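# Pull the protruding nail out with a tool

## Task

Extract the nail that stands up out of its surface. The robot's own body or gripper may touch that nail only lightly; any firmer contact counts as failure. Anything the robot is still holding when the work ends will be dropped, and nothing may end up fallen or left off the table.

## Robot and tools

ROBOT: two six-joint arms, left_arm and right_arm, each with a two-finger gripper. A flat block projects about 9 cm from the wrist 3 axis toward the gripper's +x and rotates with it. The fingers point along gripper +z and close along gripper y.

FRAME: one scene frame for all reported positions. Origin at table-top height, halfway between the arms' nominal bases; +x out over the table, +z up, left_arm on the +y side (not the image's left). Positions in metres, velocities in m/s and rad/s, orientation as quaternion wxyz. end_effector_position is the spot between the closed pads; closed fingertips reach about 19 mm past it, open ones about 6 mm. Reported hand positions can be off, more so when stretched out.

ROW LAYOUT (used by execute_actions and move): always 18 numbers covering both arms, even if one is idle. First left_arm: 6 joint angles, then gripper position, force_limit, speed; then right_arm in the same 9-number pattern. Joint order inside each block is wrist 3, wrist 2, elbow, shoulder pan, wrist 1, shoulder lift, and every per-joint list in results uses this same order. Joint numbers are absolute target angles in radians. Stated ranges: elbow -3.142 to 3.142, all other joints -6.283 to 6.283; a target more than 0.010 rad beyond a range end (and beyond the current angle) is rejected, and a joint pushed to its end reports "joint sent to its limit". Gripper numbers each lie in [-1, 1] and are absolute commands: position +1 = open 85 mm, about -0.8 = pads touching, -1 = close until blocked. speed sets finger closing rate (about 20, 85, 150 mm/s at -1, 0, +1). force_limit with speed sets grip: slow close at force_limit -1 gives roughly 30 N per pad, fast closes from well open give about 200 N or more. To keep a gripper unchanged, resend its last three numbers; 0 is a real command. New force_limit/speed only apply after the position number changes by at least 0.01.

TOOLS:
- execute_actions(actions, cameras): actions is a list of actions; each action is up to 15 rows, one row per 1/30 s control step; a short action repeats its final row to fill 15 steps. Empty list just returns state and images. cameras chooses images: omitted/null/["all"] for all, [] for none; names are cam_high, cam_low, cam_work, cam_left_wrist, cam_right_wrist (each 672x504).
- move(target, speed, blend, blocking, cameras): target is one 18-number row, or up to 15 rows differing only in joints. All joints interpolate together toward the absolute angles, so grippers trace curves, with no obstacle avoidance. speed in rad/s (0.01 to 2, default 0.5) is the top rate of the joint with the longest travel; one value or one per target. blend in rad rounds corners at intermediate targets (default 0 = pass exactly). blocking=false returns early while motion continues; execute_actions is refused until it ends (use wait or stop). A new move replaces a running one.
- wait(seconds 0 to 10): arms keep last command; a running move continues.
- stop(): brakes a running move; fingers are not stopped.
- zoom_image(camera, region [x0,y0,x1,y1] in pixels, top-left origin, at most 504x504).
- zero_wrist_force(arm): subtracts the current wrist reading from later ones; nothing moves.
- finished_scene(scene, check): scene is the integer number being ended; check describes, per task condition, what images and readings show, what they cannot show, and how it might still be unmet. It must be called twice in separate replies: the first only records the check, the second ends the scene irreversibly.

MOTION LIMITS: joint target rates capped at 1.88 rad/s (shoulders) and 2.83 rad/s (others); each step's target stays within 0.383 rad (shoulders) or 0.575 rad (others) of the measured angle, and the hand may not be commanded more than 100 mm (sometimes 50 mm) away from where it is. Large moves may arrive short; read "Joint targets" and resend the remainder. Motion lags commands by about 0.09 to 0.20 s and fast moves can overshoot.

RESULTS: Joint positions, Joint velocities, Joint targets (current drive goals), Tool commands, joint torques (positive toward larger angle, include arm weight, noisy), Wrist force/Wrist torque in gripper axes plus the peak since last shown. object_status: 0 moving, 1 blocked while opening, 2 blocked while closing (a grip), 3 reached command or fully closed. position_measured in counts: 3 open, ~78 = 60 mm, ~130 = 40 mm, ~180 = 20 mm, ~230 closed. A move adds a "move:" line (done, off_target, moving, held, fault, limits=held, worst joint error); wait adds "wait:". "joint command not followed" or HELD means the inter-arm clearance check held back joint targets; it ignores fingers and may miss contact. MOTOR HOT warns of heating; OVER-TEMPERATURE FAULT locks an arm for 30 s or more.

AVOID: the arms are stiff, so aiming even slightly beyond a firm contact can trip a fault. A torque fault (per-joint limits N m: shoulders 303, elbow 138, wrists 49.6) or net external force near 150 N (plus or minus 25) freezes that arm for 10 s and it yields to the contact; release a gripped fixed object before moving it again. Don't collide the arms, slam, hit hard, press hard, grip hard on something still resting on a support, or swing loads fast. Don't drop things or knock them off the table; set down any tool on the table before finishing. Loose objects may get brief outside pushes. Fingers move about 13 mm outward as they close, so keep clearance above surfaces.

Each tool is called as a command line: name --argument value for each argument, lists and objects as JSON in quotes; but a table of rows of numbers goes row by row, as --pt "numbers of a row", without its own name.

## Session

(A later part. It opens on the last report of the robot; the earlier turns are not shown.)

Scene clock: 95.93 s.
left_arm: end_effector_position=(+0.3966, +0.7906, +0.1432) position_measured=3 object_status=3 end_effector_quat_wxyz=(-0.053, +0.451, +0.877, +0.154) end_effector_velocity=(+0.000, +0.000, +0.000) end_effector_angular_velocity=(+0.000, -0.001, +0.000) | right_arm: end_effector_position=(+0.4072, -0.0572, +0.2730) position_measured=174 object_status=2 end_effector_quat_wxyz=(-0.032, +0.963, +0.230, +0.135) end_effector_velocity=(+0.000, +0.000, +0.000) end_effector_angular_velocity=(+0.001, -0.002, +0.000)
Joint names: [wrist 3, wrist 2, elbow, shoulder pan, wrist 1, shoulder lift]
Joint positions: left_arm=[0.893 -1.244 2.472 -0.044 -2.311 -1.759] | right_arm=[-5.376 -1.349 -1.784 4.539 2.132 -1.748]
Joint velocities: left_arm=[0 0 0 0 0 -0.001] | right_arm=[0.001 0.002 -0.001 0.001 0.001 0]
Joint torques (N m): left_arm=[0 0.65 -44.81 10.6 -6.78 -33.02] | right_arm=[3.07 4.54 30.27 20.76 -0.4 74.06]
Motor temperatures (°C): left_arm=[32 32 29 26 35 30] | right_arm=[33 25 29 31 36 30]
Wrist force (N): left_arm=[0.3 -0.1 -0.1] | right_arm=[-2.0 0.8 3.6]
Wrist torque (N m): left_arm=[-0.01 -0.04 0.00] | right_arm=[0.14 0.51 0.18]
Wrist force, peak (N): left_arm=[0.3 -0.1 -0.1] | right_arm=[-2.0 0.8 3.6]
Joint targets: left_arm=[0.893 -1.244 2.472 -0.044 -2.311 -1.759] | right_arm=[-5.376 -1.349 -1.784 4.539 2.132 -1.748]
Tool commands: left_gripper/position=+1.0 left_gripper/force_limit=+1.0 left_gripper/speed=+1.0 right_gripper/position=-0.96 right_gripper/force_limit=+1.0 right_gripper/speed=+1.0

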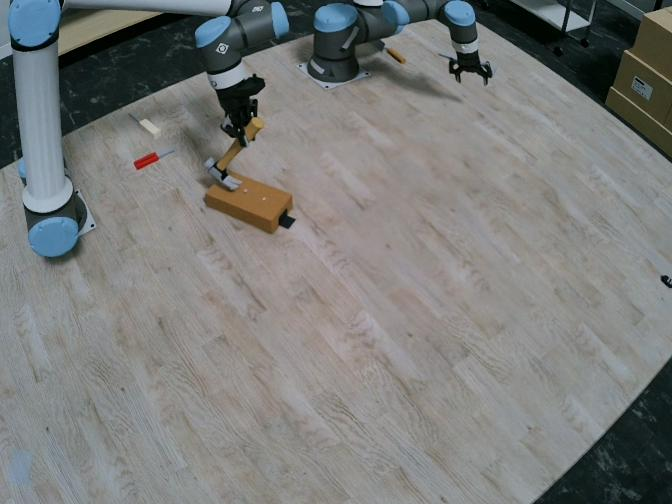

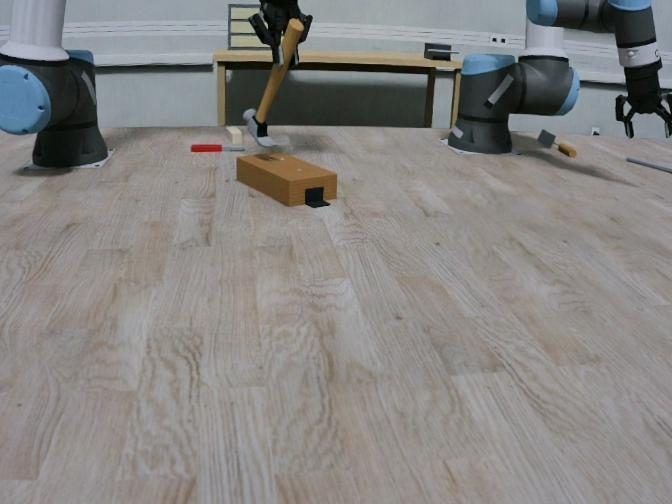

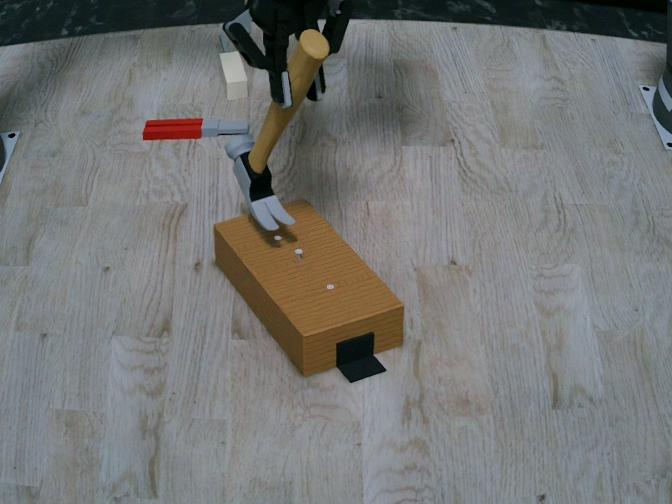

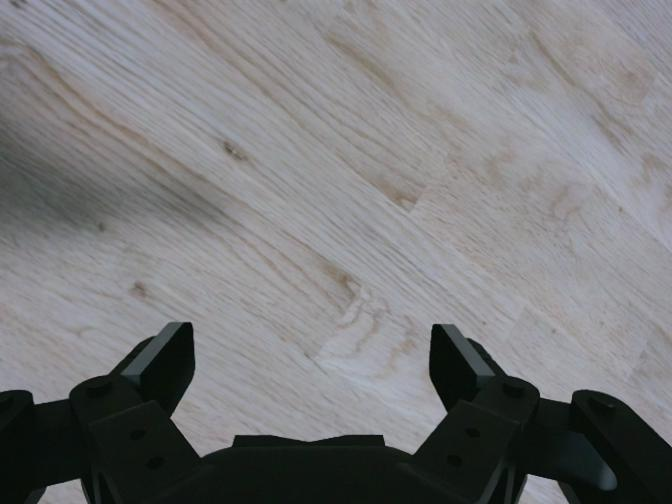

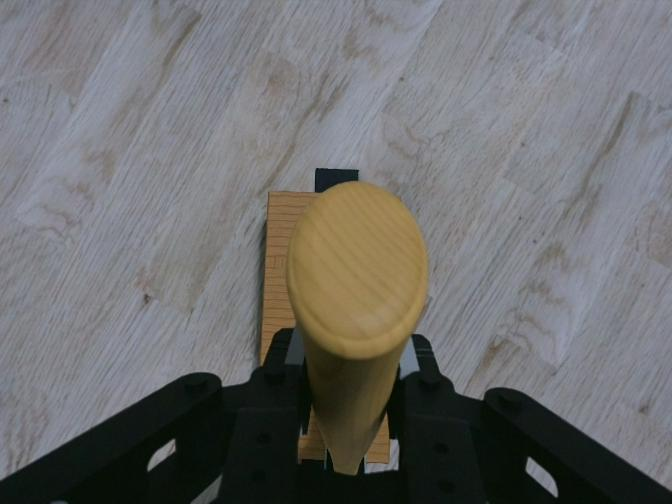

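move --target '[0.893,-1.244,2.472,-0.044,-2.311,-1.759,1,1,1,-5.3525,-1.3448,-1.8185,4.5623,2.1902,-1.7771,-0.96,1,1]' --speed 0.08 --cameras '["cam_work","cam_high","cam_low"]'

zoom_image --camera "cam_work" --region '[210, 180, 360, 290]'

zoom_image --camera "cam_high" --region '[175, 140, 295, 230]'

zoom_image --camera "cam_low" --region '[220, 95, 340, 205]'

Scene clock: 97.83 s.
left_arm: end_effector_position=(+0.3966, +0.7906, +0.1432) position_measured=3 object_status=3 end_effector_quat_wxyz=(-0.053, +0.451, +0.877, +0.154) end_effector_velocity=(+0.000, +0.001, +0.000) end_effector_angular_velocity=(+0.000, +0.001, +0.001) | right_arm: end_effector_position=(+0.3964, -0.0487, +0.2375) position_measured=174 object_status=2 end_effector_quat_wxyz=(-0.033, +0.963, +0.230, +0.136) end_effector_velocity=(-0.001, +0.000, -0.001) end_effector_angular_velocity=(+0.001, +0.002, -0.001)
Joint names: [wrist 3, wrist 2, elbow, shoulder pan, wrist 1, shoulder lift]
Joint positions: left_arm=[0.893 -1.244 2.472 -0.044 -2.311 -1.759] | right_arm=[-5.353 -1.344 -1.818 4.562 2.19 -1.777]
Joint velocities: left_arm=[0 0 0 0.001 0 0.001] | right_arm=[0.001 -0.002 -0.003 0 0.003 0]
Joint torques (N m): left_arm=[0.33 0.77 -45.12 8.78 -6.84 -32.53] | right_arm=[3.52 -18.75 -32.31 35.68 3.86 -25.02]
Motor temperatures (°C): left_arm=[32 32 29 26 35 30] | right_arm=[33 25 29 31 36 30]
Wrist force (N): left_arm=[0.3 -0.1 -0.2] | right_arm=[67.7 3.4 -104.8]
Wrist torque (N m): left_arm=[-0.02 -0.05 0.00] | right_arm=[-0.57 -0.22 -0.31]
Wrist force, peak (N): left_arm=[0.5 0.1 -0.4] | right_arm=[70.0 3.4 -107.1]
Joint targets: left_arm=[0.893 -1.244 2.472 -0.044 -2.311 -1.759] | right_arm=[-5.352 -1.345 -1.818 4.562 2.190 -1.777]
move: done
Images, in order (width x height): cam_high 672x504, cam_low 672x504, cam_work 672x504.

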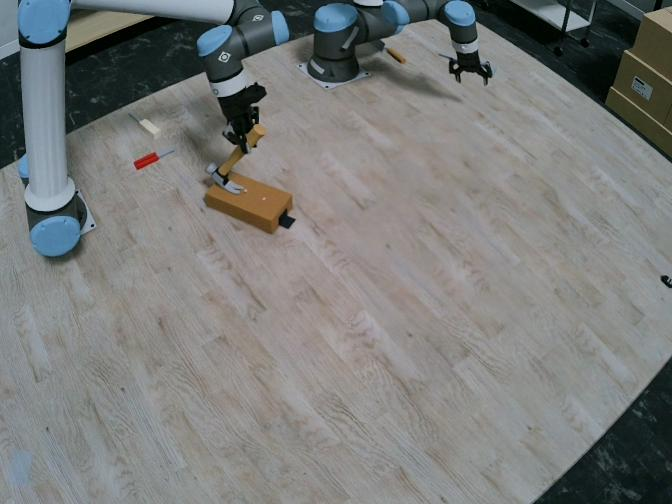

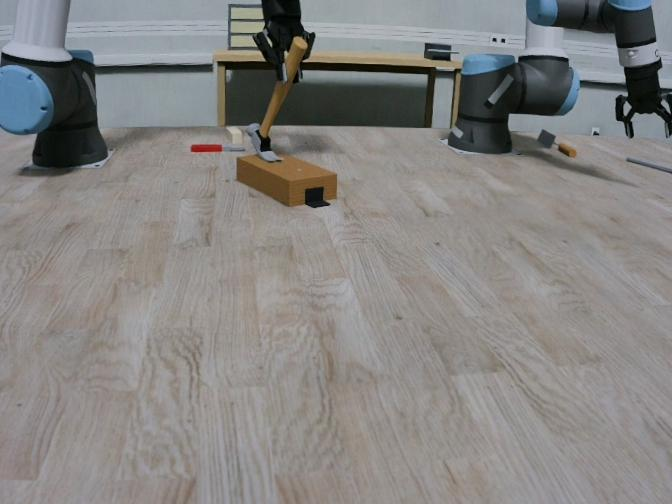

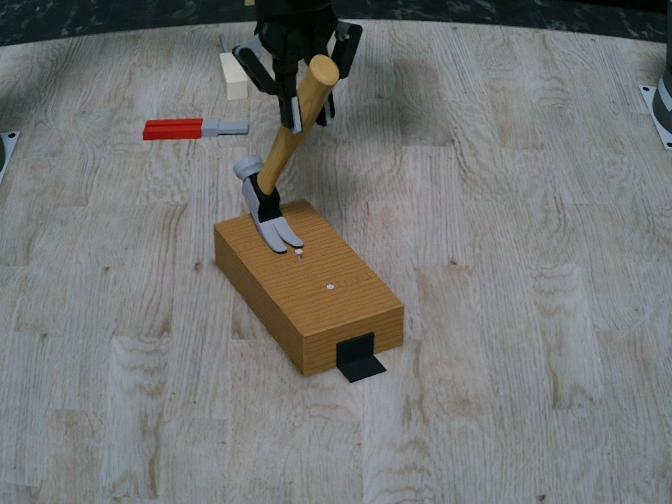

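Scaled by 3.360 from the camera's 672x504 image, which has a finer 960x720 frame.

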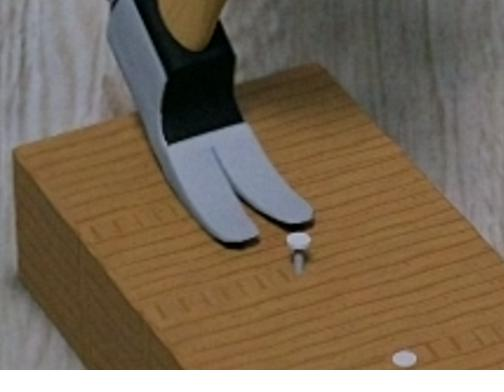

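Scaled by 4.200 from the camera's 672x504 image, which has a finer 960x720 frame.

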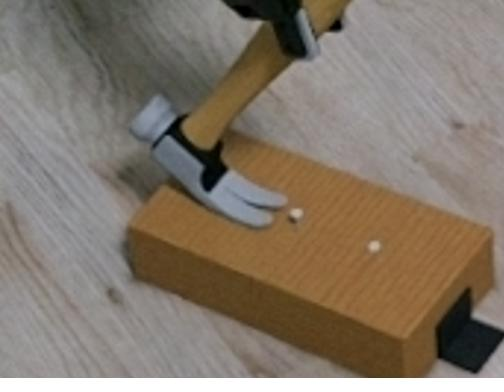

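Scaled by 4.200 from the camera's 672x504 image, which has a finer 960x720 frame.

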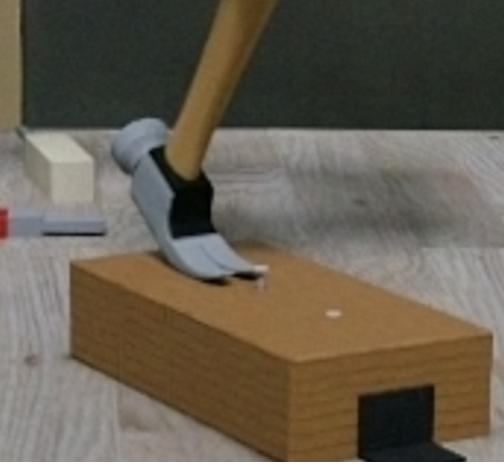

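move --target '[0.893,-1.244,2.472,-0.044,-2.311,-1.759,1,1,1,-5.3525,-1.3448,-1.8134,4.5623,2.1816,-1.7736,-0.96,1,1]' --cameras '["cam_high","cam_work"]'

zoom_image --camera "cam_work" --region '[210, 180, 360, 290]'

zoom_image --camera "cam_high" --region '[175, 140, 335, 260]'

Scene clock: 100.37 s.
left_arm: end_effector_position=(+0.3966, +0.7906, +0.1432) position_measured=3 object_status=3 end_effector_quat_wxyz=(-0.053, +0.451, +0.877, +0.154) end_effector_velocity=(+0.000, +0.000, +0.000) end_effector_angular_velocity=(+0.000, -0.001, +0.000) | right_arm: end_effector_position=(+0.3961, -0.0488, +0.2418) position_measured=174 object_status=2 end_effector_quat_wxyz=(-0.032, +0.963, +0.230, +0.135) end_effector_velocity=(+0.000, +0.001, +0.002) end_effector_angular_velocity=(+0.002, -0.001, +0.000)
Joint names: [wrist 3, wrist 2, elbow, shoulder pan, wrist 1, shoulder lift]
Joint positions: left_arm=[0.893 -1.244 2.472 -0.044 -2.311 -1.759] | right_arm=[-5.352 -1.345 -1.814 4.562 2.182 -1.774]
Joint velocities: left_arm=[0 0 0 0 0 -0.001] | right_arm=[0.001 0.001 0.001 0.001 -0.001 0.002]
Joint torques (N m): left_arm=[0.03 0.56 -45.86 6.44 -6.76 -30.22] | right_arm=[2.51 4.86 41.79 6.9 -8.76 75.52]
Motor temperatures (°C): left_arm=[32 32 29 26 35 30] | right_arm=[33 25 29 30 36 30]
Wrist force (N): left_arm=[0.1 -0.1 -0.4] | right_arm=[-1.8 0.8 3.4]
Wrist torque (N m): left_arm=[-0.02 -0.01 0.00] | right_arm=[0.16 0.40 0.17]
Wrist force, peak (N): left_arm=[0.5 0.0 -0.2] | right_arm=[74.8 3.3 -114.8]
Joint targets: left_arm=[0.893 -1.244 2.472 -0.044 -2.311 -1.759] | right_arm=[-5.352 -1.345 -1.813 4.562 2.182 -1.774]
move: done
Images, in order (width x height): cam_high 672x504, cam_work 672x504.

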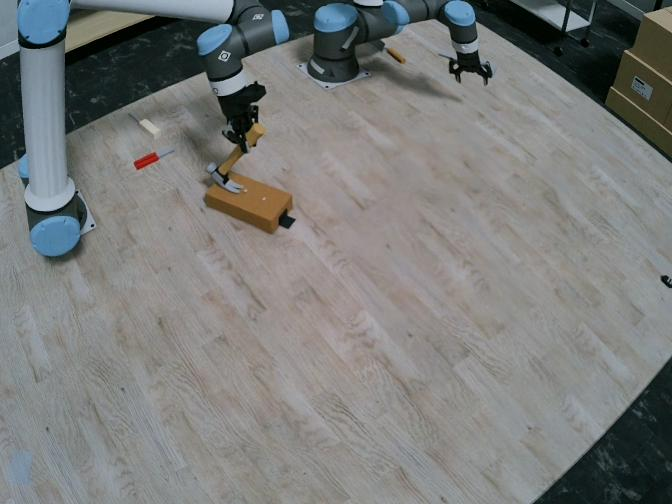

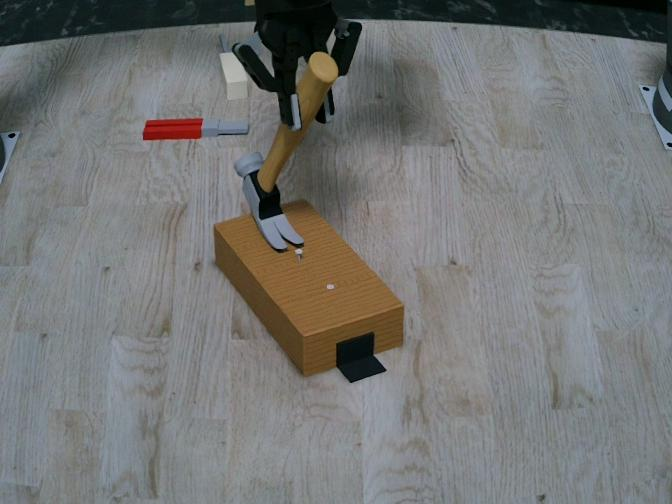

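Scaled by 3.360 from the camera's 672x504 image, which has a finer 960x720 frame.

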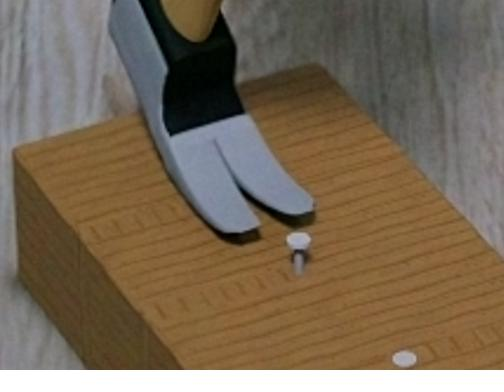

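Scaled by 3.150 from the camera's 672x504 image, which has a finer 960x720 frame.

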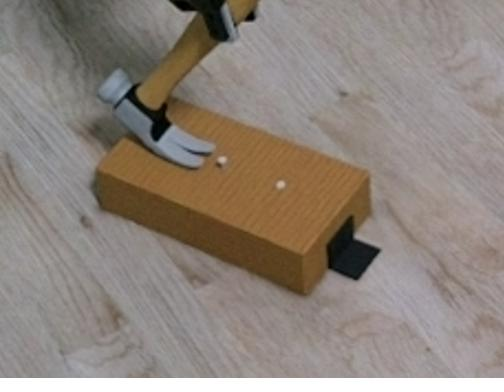

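move --target '[0.893,-1.244,2.472,-0.044,-2.311,-1.759,1,1,1,-5.3853,-1.3502,-1.7825,4.5299,2.1810,-1.7967,-0.96,1,1]' --speed 0.06 --cameras '["cam_high","cam_work"]'

zoom_image --camera "cam_work" --region '[210, 180, 360, 290]'

zoom_image --camera "cam_high" --region '[195, 150, 315, 240]'

Scene clock: 102.53 s.
left_arm: end_effector_position=(+0.3966, +0.7906, +0.1432) position_measured=3 object_status=3 end_effector_quat_wxyz=(-0.053, +0.451, +0.877, +0.154) end_effector_velocity=(+0.000, +0.000, -0.001) end_effector_angular_velocity=(+0.000, +0.001, -0.001) | right_arm: end_effector_position=(+0.4147, -0.0416, +0.2421) position_measured=174 object_status=2 end_effector_quat_wxyz=(-0.032, +0.963, +0.230, +0.135) end_effector_velocity=(+0.002, +0.000, +0.000) end_effector_angular_velocity=(-0.001, +0.000, -0.002)
Joint names: [wrist 3, wrist 2, elbow, shoulder pan, wrist 1, shoulder lift]
Joint positions: left_arm=[0.893 -1.244 2.472 -0.044 -2.311 -1.759] | right_arm=[-5.385 -1.35 -1.783 4.53 2.181 -1.797]
Joint velocities: left_arm=[0 0 0 -0.001 0 0.001] | right_arm=[-0.001 0 0.001 -0.003 0 -0.002]
Joint torques (N m): left_arm=[-0.29 0.78 -44.63 8.78 -6.9 -30.18] | right_arm=[-3.05 -2.17 42.7 -15.87 -8.48 51.97]
Motor temperatures (°C): left_arm=[32 32 29 26 35 30] | right_arm=[33 25 29 30 36 30]
Wrist force (N): left_arm=[0.2 0.0 -0.3] | right_arm=[-1.7 1.1 4.1]
Wrist torque (N m): left_arm=[0.00 -0.02 0.00] | right_arm=[0.18 0.53 0.16]
Wrist force, peak (N): left_arm=[0.6 -0.2 0.2] | right_arm=[-2.1 0.9 4.1]
Joint targets: left_arm=[0.893 -1.244 2.472 -0.044 -2.311 -1.759] | right_arm=[-5.385 -1.350 -1.783 4.530 2.181 -1.797]
move: done
Images, in order (width x height): cam_high 672x504, cam_work 672x504.

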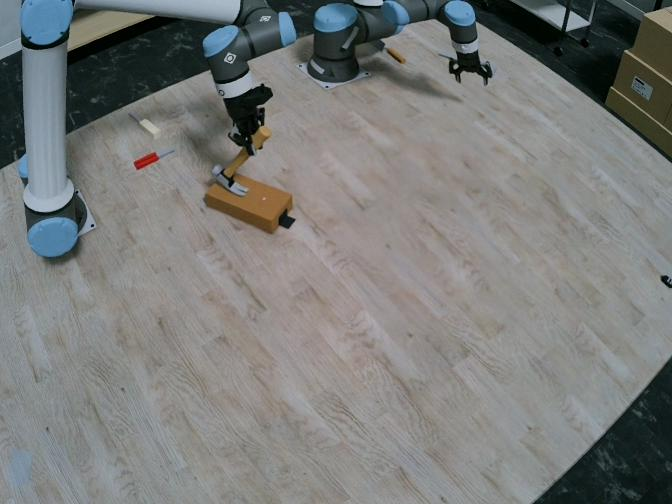

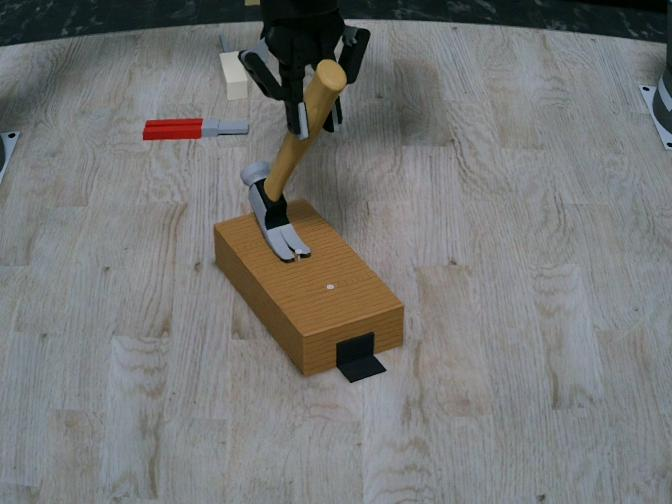

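Scaled by 3.360 from the camera's 672x504 image, which has a finer 960x720 frame.

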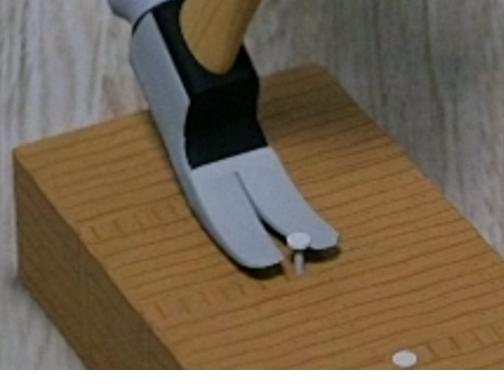

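Scaled by 4.200 from the camera's 672x504 image, which has a finer 960x720 frame.

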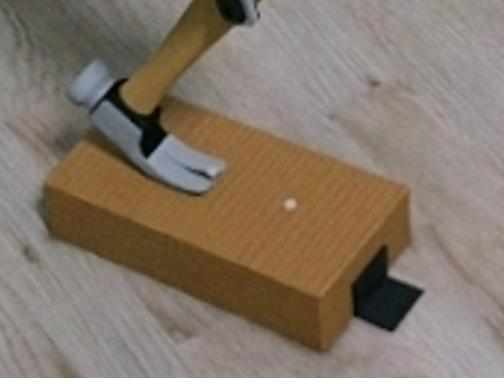

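move --target '[0.893,-1.244,2.472,-0.044,-2.311,-1.759,1,1,1,-5.4110,-1.3546,-1.7619,4.5044,2.1835,-1.8143,-0.96,1,1]' --speed 0.05 --cameras '["cam_high","cam_work"]'

zoom_image --camera "cam_work" --region '[210, 180, 360, 290]'

zoom_image --camera "cam_high" --region '[195, 150, 315, 240]'

Scene clock: 104.53 s.
left_arm: end_effector_position=(+0.3966, +0.7906, +0.1432) position_measured=3 object_status=3 end_effector_quat_wxyz=(-0.053, +0.451, +0.877, +0.154) end_effector_velocity=(+0.000, +0.000, +0.000) end_effector_angular_velocity=(+0.000, -0.001, +0.001) | right_arm: end_effector_position=(+0.4296, -0.0376, +0.2405) position_measured=174 object_status=2 end_effector_quat_wxyz=(-0.032, +0.963, +0.230, +0.135) end_effector_velocity=(+0.001, -0.001, +0.000) end_effector_angular_velocity=(-0.001, +0.000, -0.001)
Joint names: [wrist 3, wrist 2, elbow, shoulder pan, wrist 1, shoulder lift]
Joint positions: left_arm=[0.893 -1.244 2.472 -0.044 -2.311 -1.759] | right_arm=[-5.411 -1.355 -1.762 4.504 2.184 -1.814]
Joint velocities: left_arm=[0 0 0 0.001 0 0] | right_arm=[-0.001 0 0.001 -0.002 -0.002 0]
Joint torques (N m): left_arm=[0.02 0.7 -44.27 7.67 -7.12 -33.6] | right_arm=[-4.25 2.84 40.95 -27.19 -3 52]
Motor temperatures (°C): left_arm=[32 32 29 26 35 30] | right_arm=[33 25 29 30 36 30]
Wrist force (N): left_arm=[0.3 -0.1 -0.3] | right_arm=[-7.8 -8.5 3.3]
Wrist torque (N m): left_arm=[-0.01 -0.05 0.00] | right_arm=[1.80 -0.48 1.08]
Wrist force, peak (N): left_arm=[0.6 -0.3 -0.1] | right_arm=[-8.0 -9.2 2.5]
Joint targets: left_arm=[0.893 -1.244 2.472 -0.044 -2.311 -1.759] | right_arm=[-5.411 -1.355 -1.762 4.504 2.183 -1.814]
move: done
Images, in order (width x height): cam_high 672x504, cam_work 672x504.

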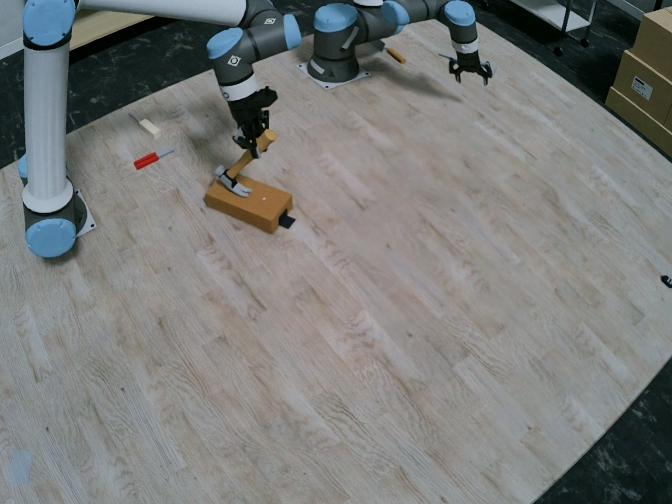

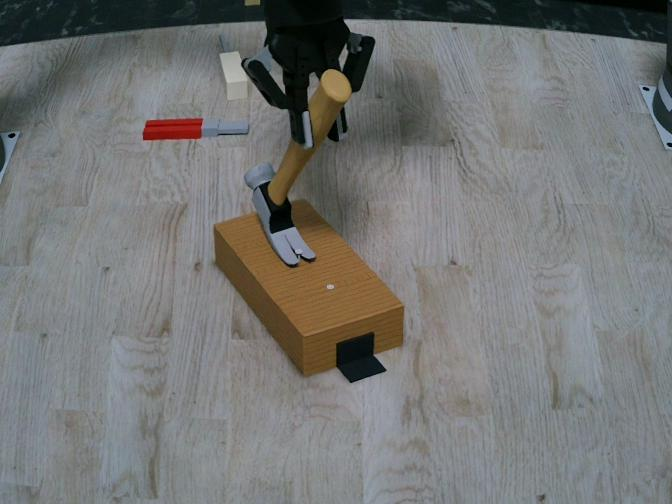

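Scaled by 3.360 from the camera's 672x504 image, which has a finer 960x720 frame.

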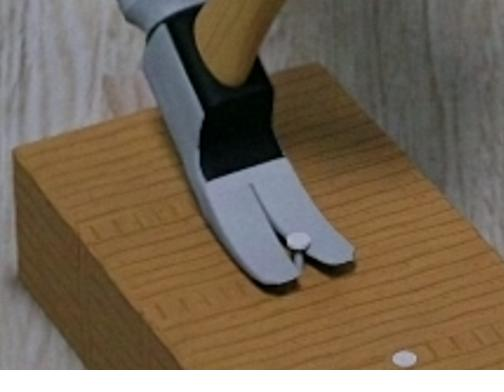

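Scaled by 4.200 from the camera's 672x504 image, which has a finer 960x720 frame.

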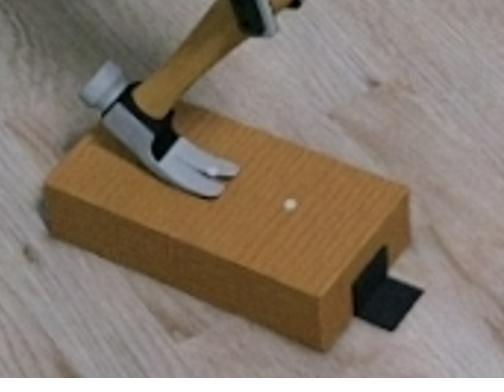

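move --target '[0.893,-1.244,2.472,-0.044,-2.311,-1.759,1,1,1,-5.4272,-1.3575,-1.7452,4.4885,2.1808,-1.8260,-0.96,1,1]' --speed 0.04 --cameras '["cam_high","cam_work"]'

zoom_image --camera "cam_work" --region '[210, 180, 360, 290]'

zoom_image --camera "cam_high" --region '[195, 150, 315, 240]'

Scene clock: 105.63 s.
left_arm: end_effector_position=(+0.3966, +0.7906, +0.1432) position_measured=3 object_status=3 end_effector_quat_wxyz=(-0.053, +0.451, +0.877, +0.154) end_effector_velocity=(+0.000, +0.000, +0.000) end_effector_angular_velocity=(+0.000, +0.000, +0.001) | right_arm: end_effector_position=(+0.4392, -0.0345, +0.2409) position_measured=174 object_status=2 end_effector_quat_wxyz=(-0.032, +0.963, +0.230, +0.135) end_effector_velocity=(+0.000, +0.001, +0.001) end_effector_angular_velocity=(+0.001, +0.000, +0.001)
Joint names: [wrist 3, wrist 2, elbow, shoulder pan, wrist 1, shoulder lift]
Joint positions: left_arm=[0.893 -1.244 2.472 -0.044 -2.311 -1.759] | right_arm=[-5.427 -1.358 -1.745 4.489 2.181 -1.826]
Joint velocities: left_arm=[0 0 -0.001 0.001 0 0] | right_arm=[0 0 0.002 0 -0.001 0]
Joint torques (N m): left_arm=[0.24 0.73 -44.32 6.4 -7.38 -33.01] | right_arm=[-4.36 7.68 52.29 -31.32 -11.59 69]
Motor temperatures (°C): left_arm=[32 32 29 26 35 30] | right_arm=[33 25 29 30 36 30]
Wrist force (N): left_arm=[0.2 0.1 -0.3] | right_arm=[-23.3 -13.3 23.8]
Wrist torque (N m): left_arm=[0.03 -0.02 0.00] | right_arm=[2.27 -0.55 1.51]
Wrist force, peak (N): left_arm=[0.3 -0.1 -0.4] | right_arm=[-23.3 -13.3 23.8]
Joint targets: left_arm=[0.893 -1.244 2.472 -0.044 -2.311 -1.759] | right_arm=[-5.427 -1.357 -1.745 4.489 2.181 -1.826]
move: done
Images, in order (width x height): cam_high 672x504, cam_work 672x504.

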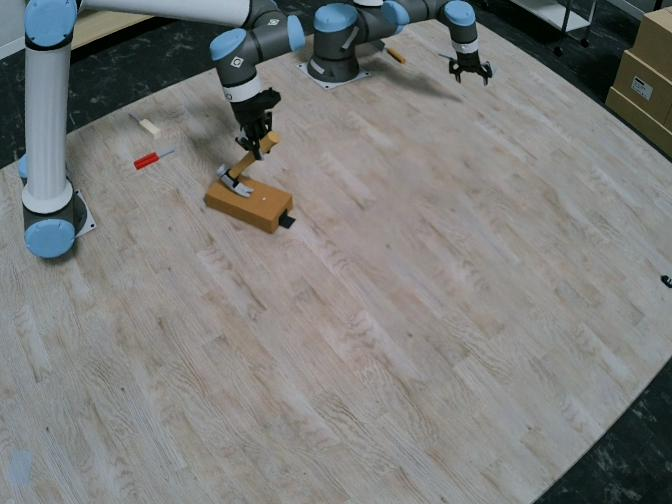

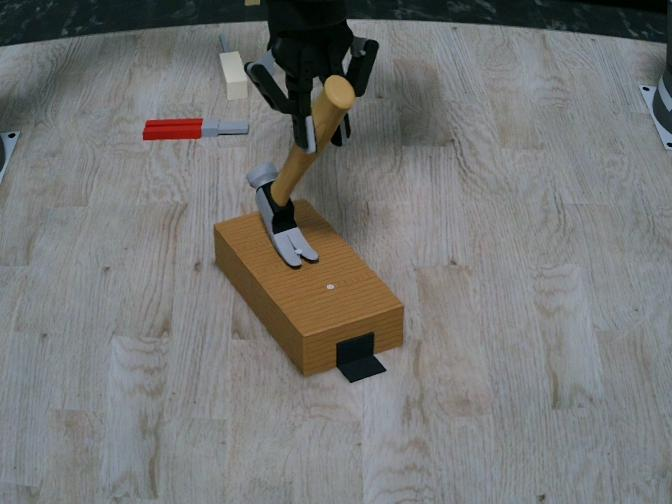

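Scaled by 3.360 from the camera's 672x504 image, which has a finer 960x720 frame.

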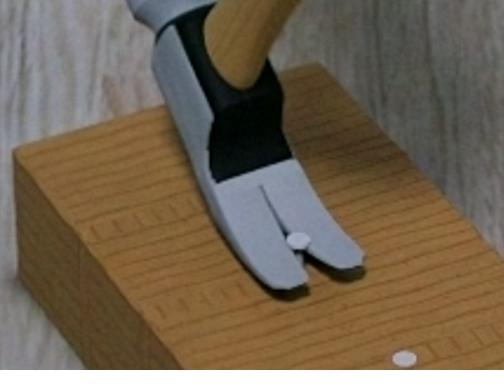

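Scaled by 4.200 from the camera's 672x504 image, which has a finer 960x720 frame.

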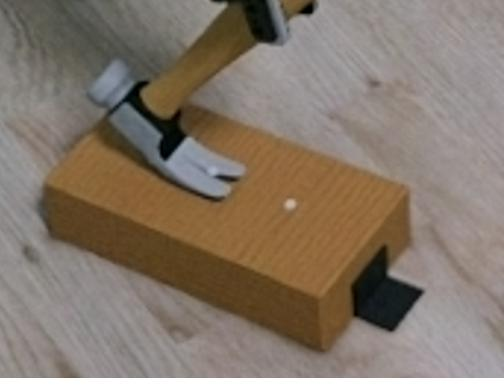

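move --target '[0.893,-1.244,2.472,-0.044,-2.311,-1.759,1,1,1,-5.4312,-1.3583,-1.7344,4.4844,2.1808,-1.8347,-0.96,1,1]' --speed 0.04 --cameras '["cam_high","cam_work"]'

zoom_image --camera "cam_work" --region '[210, 180, 360, 290]'

Scene clock: 107.07 s.
left_arm: end_effector_position=(+0.3966, +0.7906, +0.1432) position_measured=3 object_status=3 end_effector_quat_wxyz=(-0.053, +0.451, +0.877, +0.154) end_effector_velocity=(+0.000, +0.000, -0.001) end_effector_angular_velocity=(+0.000, +0.002, +0.001) | right_arm: end_effector_position=(+0.4427, -0.0299, +0.2404) position_measured=174 object_status=2 end_effector_quat_wxyz=(-0.032, +0.963, +0.230, +0.135) end_effector_velocity=(+0.000, +0.001, +0.000) end_effector_angular_velocity=(+0.002, +0.000, +0.001)
Joint names: [wrist 3, wrist 2, elbow, shoulder pan, wrist 1, shoulder lift]
Joint positions: left_arm=[0.893 -1.244 2.472 -0.044 -2.311 -1.759] | right_arm=[-5.431 -1.358 -1.735 4.484 2.181 -1.835]
Joint velocities: left_arm=[0 0 0 0 0 0.002] | right_arm=[-0.001 0 0.002 0 0.001 -0.001]
Joint torques (N m): left_arm=[-0.13 0.64 -43.83 8.14 -7.78 -32.75] | right_arm=[-3.22 12.16 86.49 -32.93 -7.04 107.18]
Motor temperatures (°C): left_arm=[32 32 29 26 35 30] | right_arm=[33 25 29 30 36 30]
Wrist force (N): left_arm=[0.1 0.2 -0.4] | right_arm=[-57.5 -4.9 71.3]
Wrist torque (N m): left_arm=[0.05 -0.01 0.00] | right_arm=[0.68 -0.33 0.45]
Wrist force, peak (N): left_arm=[0.1 -0.1 -0.5] | right_arm=[-57.5 -4.9 71.3]
Joint targets: left_arm=[0.893 -1.244 2.472 -0.044 -2.311 -1.759] | right_arm=[-5.431 -1.358 -1.734 4.484 2.181 -1.835]
move: done
Images, in order (width x height): cam_high 672x504, cam_work 672x504.

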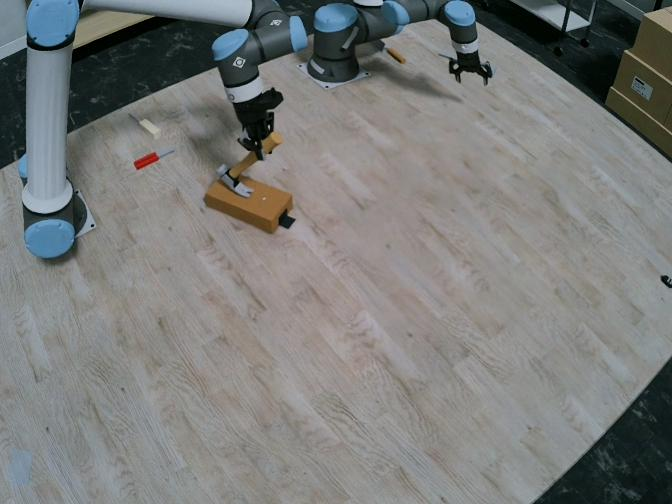

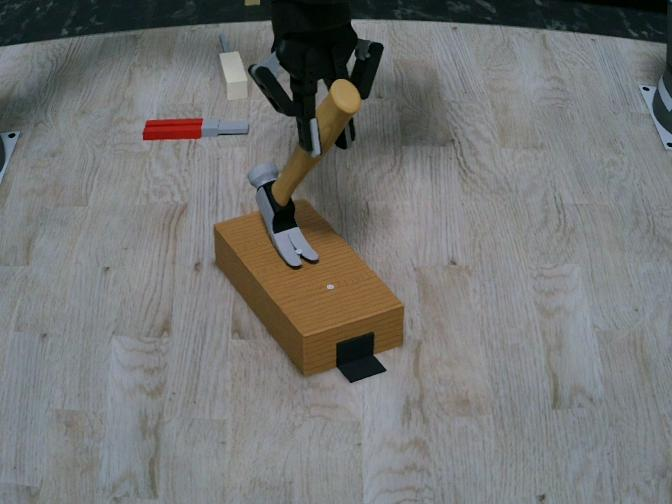

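Scaled by 3.360 from the camera's 672x504 image, which has a finer 960x720 frame.

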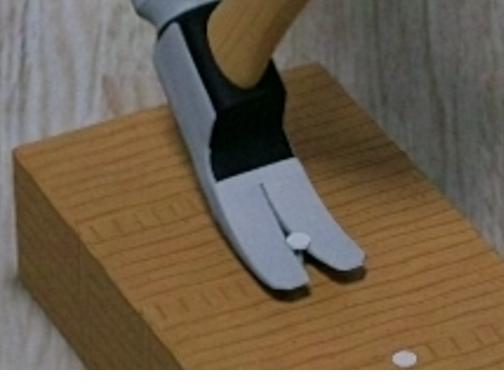

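move --target '[0.893,-1.244,2.472,-0.044,-2.311,-1.759,1,1,1,-5.4052,-1.3118,-1.7744,4.5181,2.2142,-1.8011,-0.96,1,1]' --speed 0.04 --cameras '["cam_high","cam_work"]'

zoom_image --camera "cam_work" --region '[210, 180, 360, 290]'

Scene clock: 109.73 s.
left_arm: end_effector_position=(+0.3966, +0.7906, +0.1432) position_measured=3 object_status=3 end_effector_quat_wxyz=(-0.053, +0.451, +0.877, +0.154) end_effector_velocity=(+0.001, +0.000, +0.001) end_effector_angular_velocity=(+0.001, -0.002, +0.000) | right_arm: end_effector_position=(+0.4341, -0.0341, +0.2436) position_measured=174 object_status=2 end_effector_quat_wxyz=(-0.038, +0.959, +0.229, +0.160) end_effector_velocity=(+0.001, -0.001, +0.000) end_effector_angular_velocity=(-0.001, -0.001, -0.001)
Joint names: [wrist 3, wrist 2, elbow, shoulder pan, wrist 1, shoulder lift]
Joint positions: left_arm=[0.893 -1.244 2.472 -0.044 -2.311 -1.759] | right_arm=[-5.405 -1.312 -1.774 4.518 2.214 -1.801]
Joint velocities: left_arm=[0 0.001 -0.001 0 0 -0.001] | right_arm=[0 0.002 -0.001 -0.001 0 0.001]
Joint torques (N m): left_arm=[0.09 0.92 -42.99 6.43 -7.02 -28.93] | right_arm=[2.76 16.31 61.92 9.11 -1.03 117.75]
Motor temperatures (°C): left_arm=[32 32 29 26 35 30] | right_arm=[33 25 29 30 36 30]
Wrist force (N): left_arm=[0.0 -0.1 0.1] | right_arm=[-44.9 -3.8 55.3]
Wrist torque (N m): left_arm=[-0.01 0.00 0.00] | right_arm=[0.60 -0.33 0.40]
Wrist force, peak (N): left_arm=[0.5 -0.3 0.0] | right_arm=[-62.1 -5.8 79.3]
Joint targets: left_arm=[0.893 -1.244 2.472 -0.044 -2.311 -1.759] | right_arm=[-5.405 -1.312 -1.774 4.518 2.214 -1.801]
move: done
Images, in order (width x height): cam_high 672x504, cam_work 672x504.

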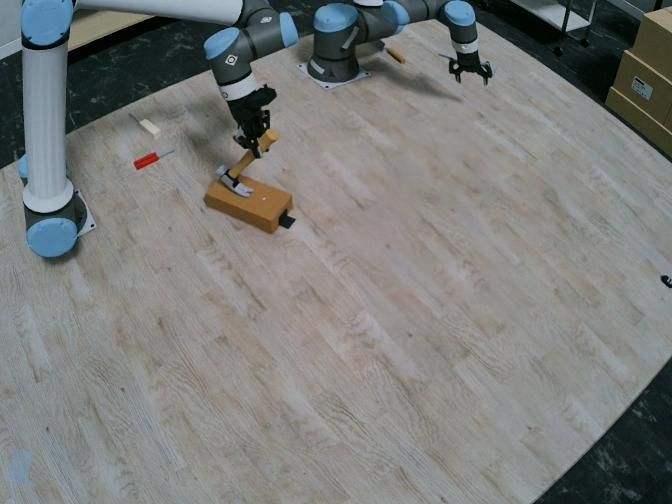

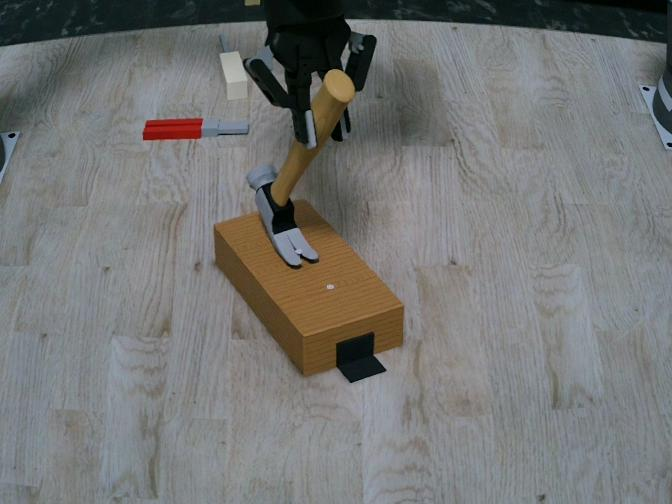

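Scaled by 3.360 from the camera's 672x504 image, which has a finer 960x720 frame.

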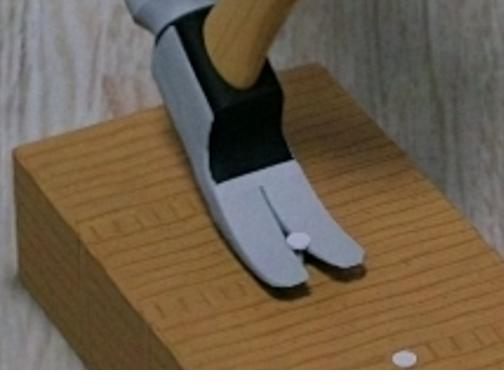

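move --target '[0.893,-1.244,2.472,-0.044,-2.311,-1.759,1,1,1,-5.3679,-1.2463,-1.8341,4.5674,2.2641,-1.7603,-0.96,1,1]' --speed 0.05 --cameras '["cam_high","cam_work"]'

zoom_image --camera "cam_work" --region '[210, 180, 360, 290]'

Scene clock: 112.00 s.
left_arm: end_effector_position=(+0.3966, +0.7906, +0.1432) position_measured=3 object_status=3 end_effector_quat_wxyz=(-0.053, +0.451, +0.877, +0.154) end_effector_velocity=(+0.000, +0.000, +0.000) end_effector_angular_velocity=(+0.000, +0.000, +0.000) | right_arm: end_effector_position=(+0.4217, -0.0406, +0.2426) position_measured=174 object_status=2 end_effector_quat_wxyz=(-0.046, +0.953, +0.228, +0.194) end_effector_velocity=(-0.001, +0.000, +0.000) end_effector_angular_velocity=(+0.002, -0.001, +0.002)
Joint names: [wrist 3, wrist 2, elbow, shoulder pan, wrist 1, shoulder lift]
Joint positions: left_arm=[0.893 -1.244 2.472 -0.044 -2.311 -1.759] | right_arm=[-5.368 -1.246 -1.834 4.567 2.264 -1.76]
Joint velocities: left_arm=[0 0 0 0 0 0] | right_arm=[0.001 0.001 -0.002 0.002 0.003 0.001]
Joint torques (N m): left_arm=[-0.28 0.23 -45.04 8.71 -7.09 -31.21] | right_arm=[2.49 0.97 6.38 19.84 -2.14 50.79]
Motor temperatures (°C): left_arm=[32 32 29 26 35 30] | right_arm=[33 25 29 30 36 30]
Wrist force (N): left_arm=[0.2 -0.1 -0.1] | right_arm=[21.5 -6.0 -28.7]
Wrist torque (N m): left_arm=[-0.02 -0.04 -0.01] | right_arm=[0.82 0.16 0.73]
Wrist force, peak (N): left_arm=[0.3 0.2 -0.5] | right_arm=[-45.2 -4.0 55.4]
Joint targets: left_arm=[0.893 -1.244 2.472 -0.044 -2.311 -1.759] | right_arm=[-5.368 -1.246 -1.834 4.567 2.264 -1.760]
move: done
Images, in order (width x height): cam_high 672x504, cam_work 672x504.

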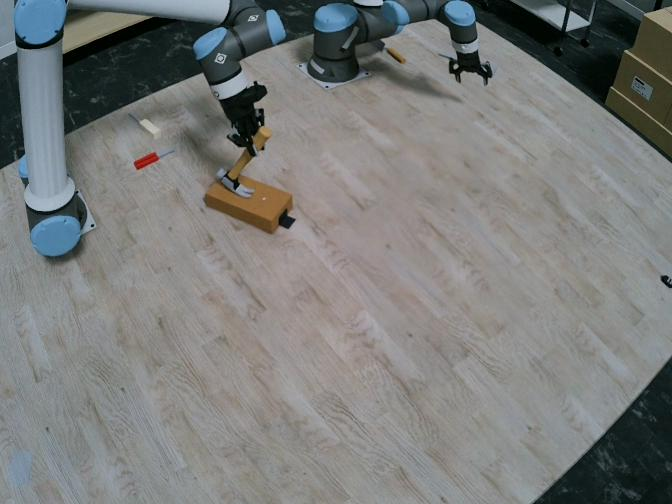

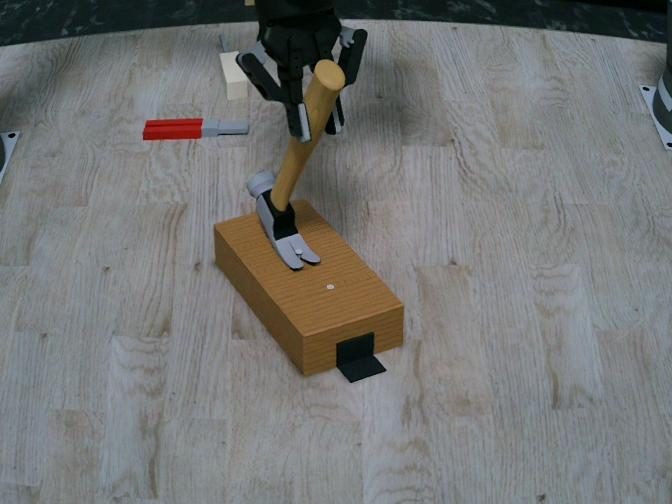

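Scaled by 3.360 from the camera's 672x504 image, which has a finer 960x720 frame.

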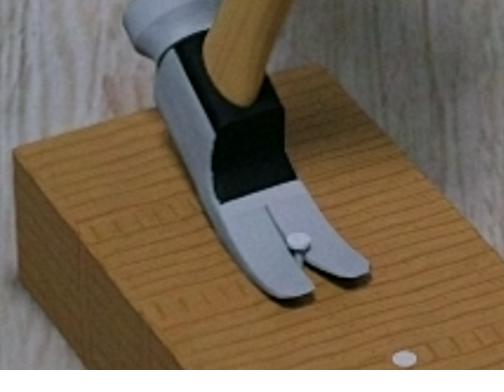

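move --target '[0.893,-1.244,2.472,-0.044,-2.311,-1.759,1,1,1,-5.3319,-1.1777,-1.8835,4.6174,2.3010,-1.7214,-0.96,1,1]' --speed 0.06 --cameras '["cam_high","cam_work"]'

zoom_image --camera "cam_work" --region '[210, 180, 360, 290]'

Scene clock: 113.97 s.
left_arm: end_effector_position=(+0.3966, +0.7906, +0.1432) position_measured=3 object_status=3 end_effector_quat_wxyz=(-0.053, +0.451, +0.877, +0.154) end_effector_velocity=(+0.000, +0.000, +0.000) end_effector_angular_velocity=(+0.000, -0.001, -0.001) | right_arm: end_effector_position=(+0.4108, -0.0460, +0.2464) position_measured=174 object_status=2 end_effector_quat_wxyz=(-0.054, +0.946, +0.226, +0.227) end_effector_velocity=(+0.000, +0.000, -0.001) end_effector_angular_velocity=(-0.001, -0.001, +0.000)
Joint names: [wrist 3, wrist 2, elbow, shoulder pan, wrist 1, shoulder lift]
Joint positions: left_arm=[0.893 -1.244 2.472 -0.044 -2.311 -1.759] | right_arm=[-5.332 -1.178 -1.883 4.617 2.301 -1.722]
Joint velocities: left_arm=[0 0 0 0 0 -0.001] | right_arm=[0.001 0.002 -0.001 0.002 0.001 -0.001]
Joint torques (N m): left_arm=[0 0.42 -44.55 8.37 -6.82 -30.82] | right_arm=[2.39 5.3 20.36 17.68 -1.26 61.53]
Motor temperatures (°C): left_arm=[32 32 29 26 35 30] | right_arm=[33 25 29 30 36 30]
Wrist force (N): left_arm=[0.4 -0.3 -0.2] | right_arm=[5.0 -5.0 -9.1]
Wrist torque (N m): left_arm=[-0.05 -0.06 0.00] | right_arm=[0.77 -0.04 0.73]
Wrist force, peak (N): left_arm=[0.5 -0.1 -0.3] | right_arm=[27.1 -7.0 -36.1]
Joint targets: left_arm=[0.893 -1.244 2.472 -0.044 -2.311 -1.759] | right_arm=[-5.332 -1.178 -1.884 4.617 2.301 -1.721]
move: done
Images, in order (width x height): cam_high 672x504, cam_work 672x504.

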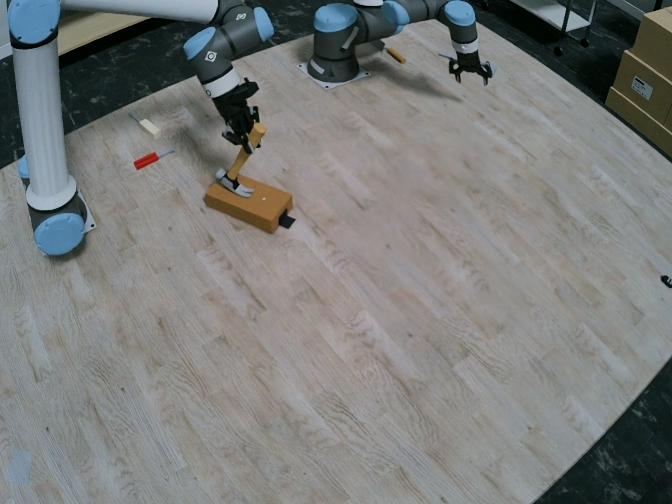

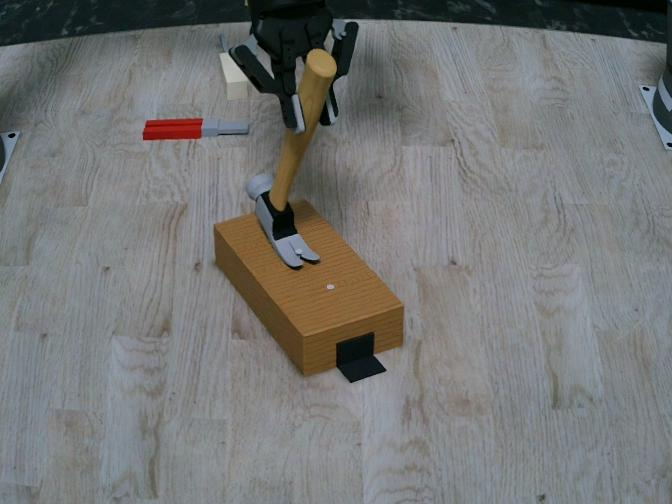

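Scaled by 3.360 from the camera's 672x504 image, which has a finer 960x720 frame.

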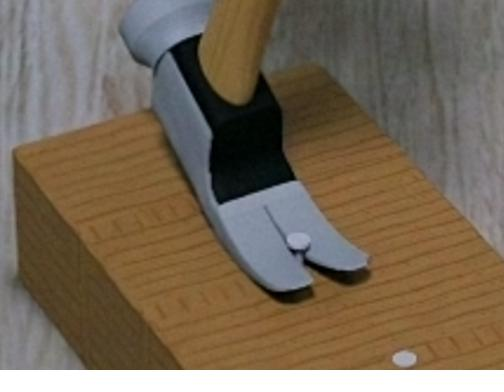

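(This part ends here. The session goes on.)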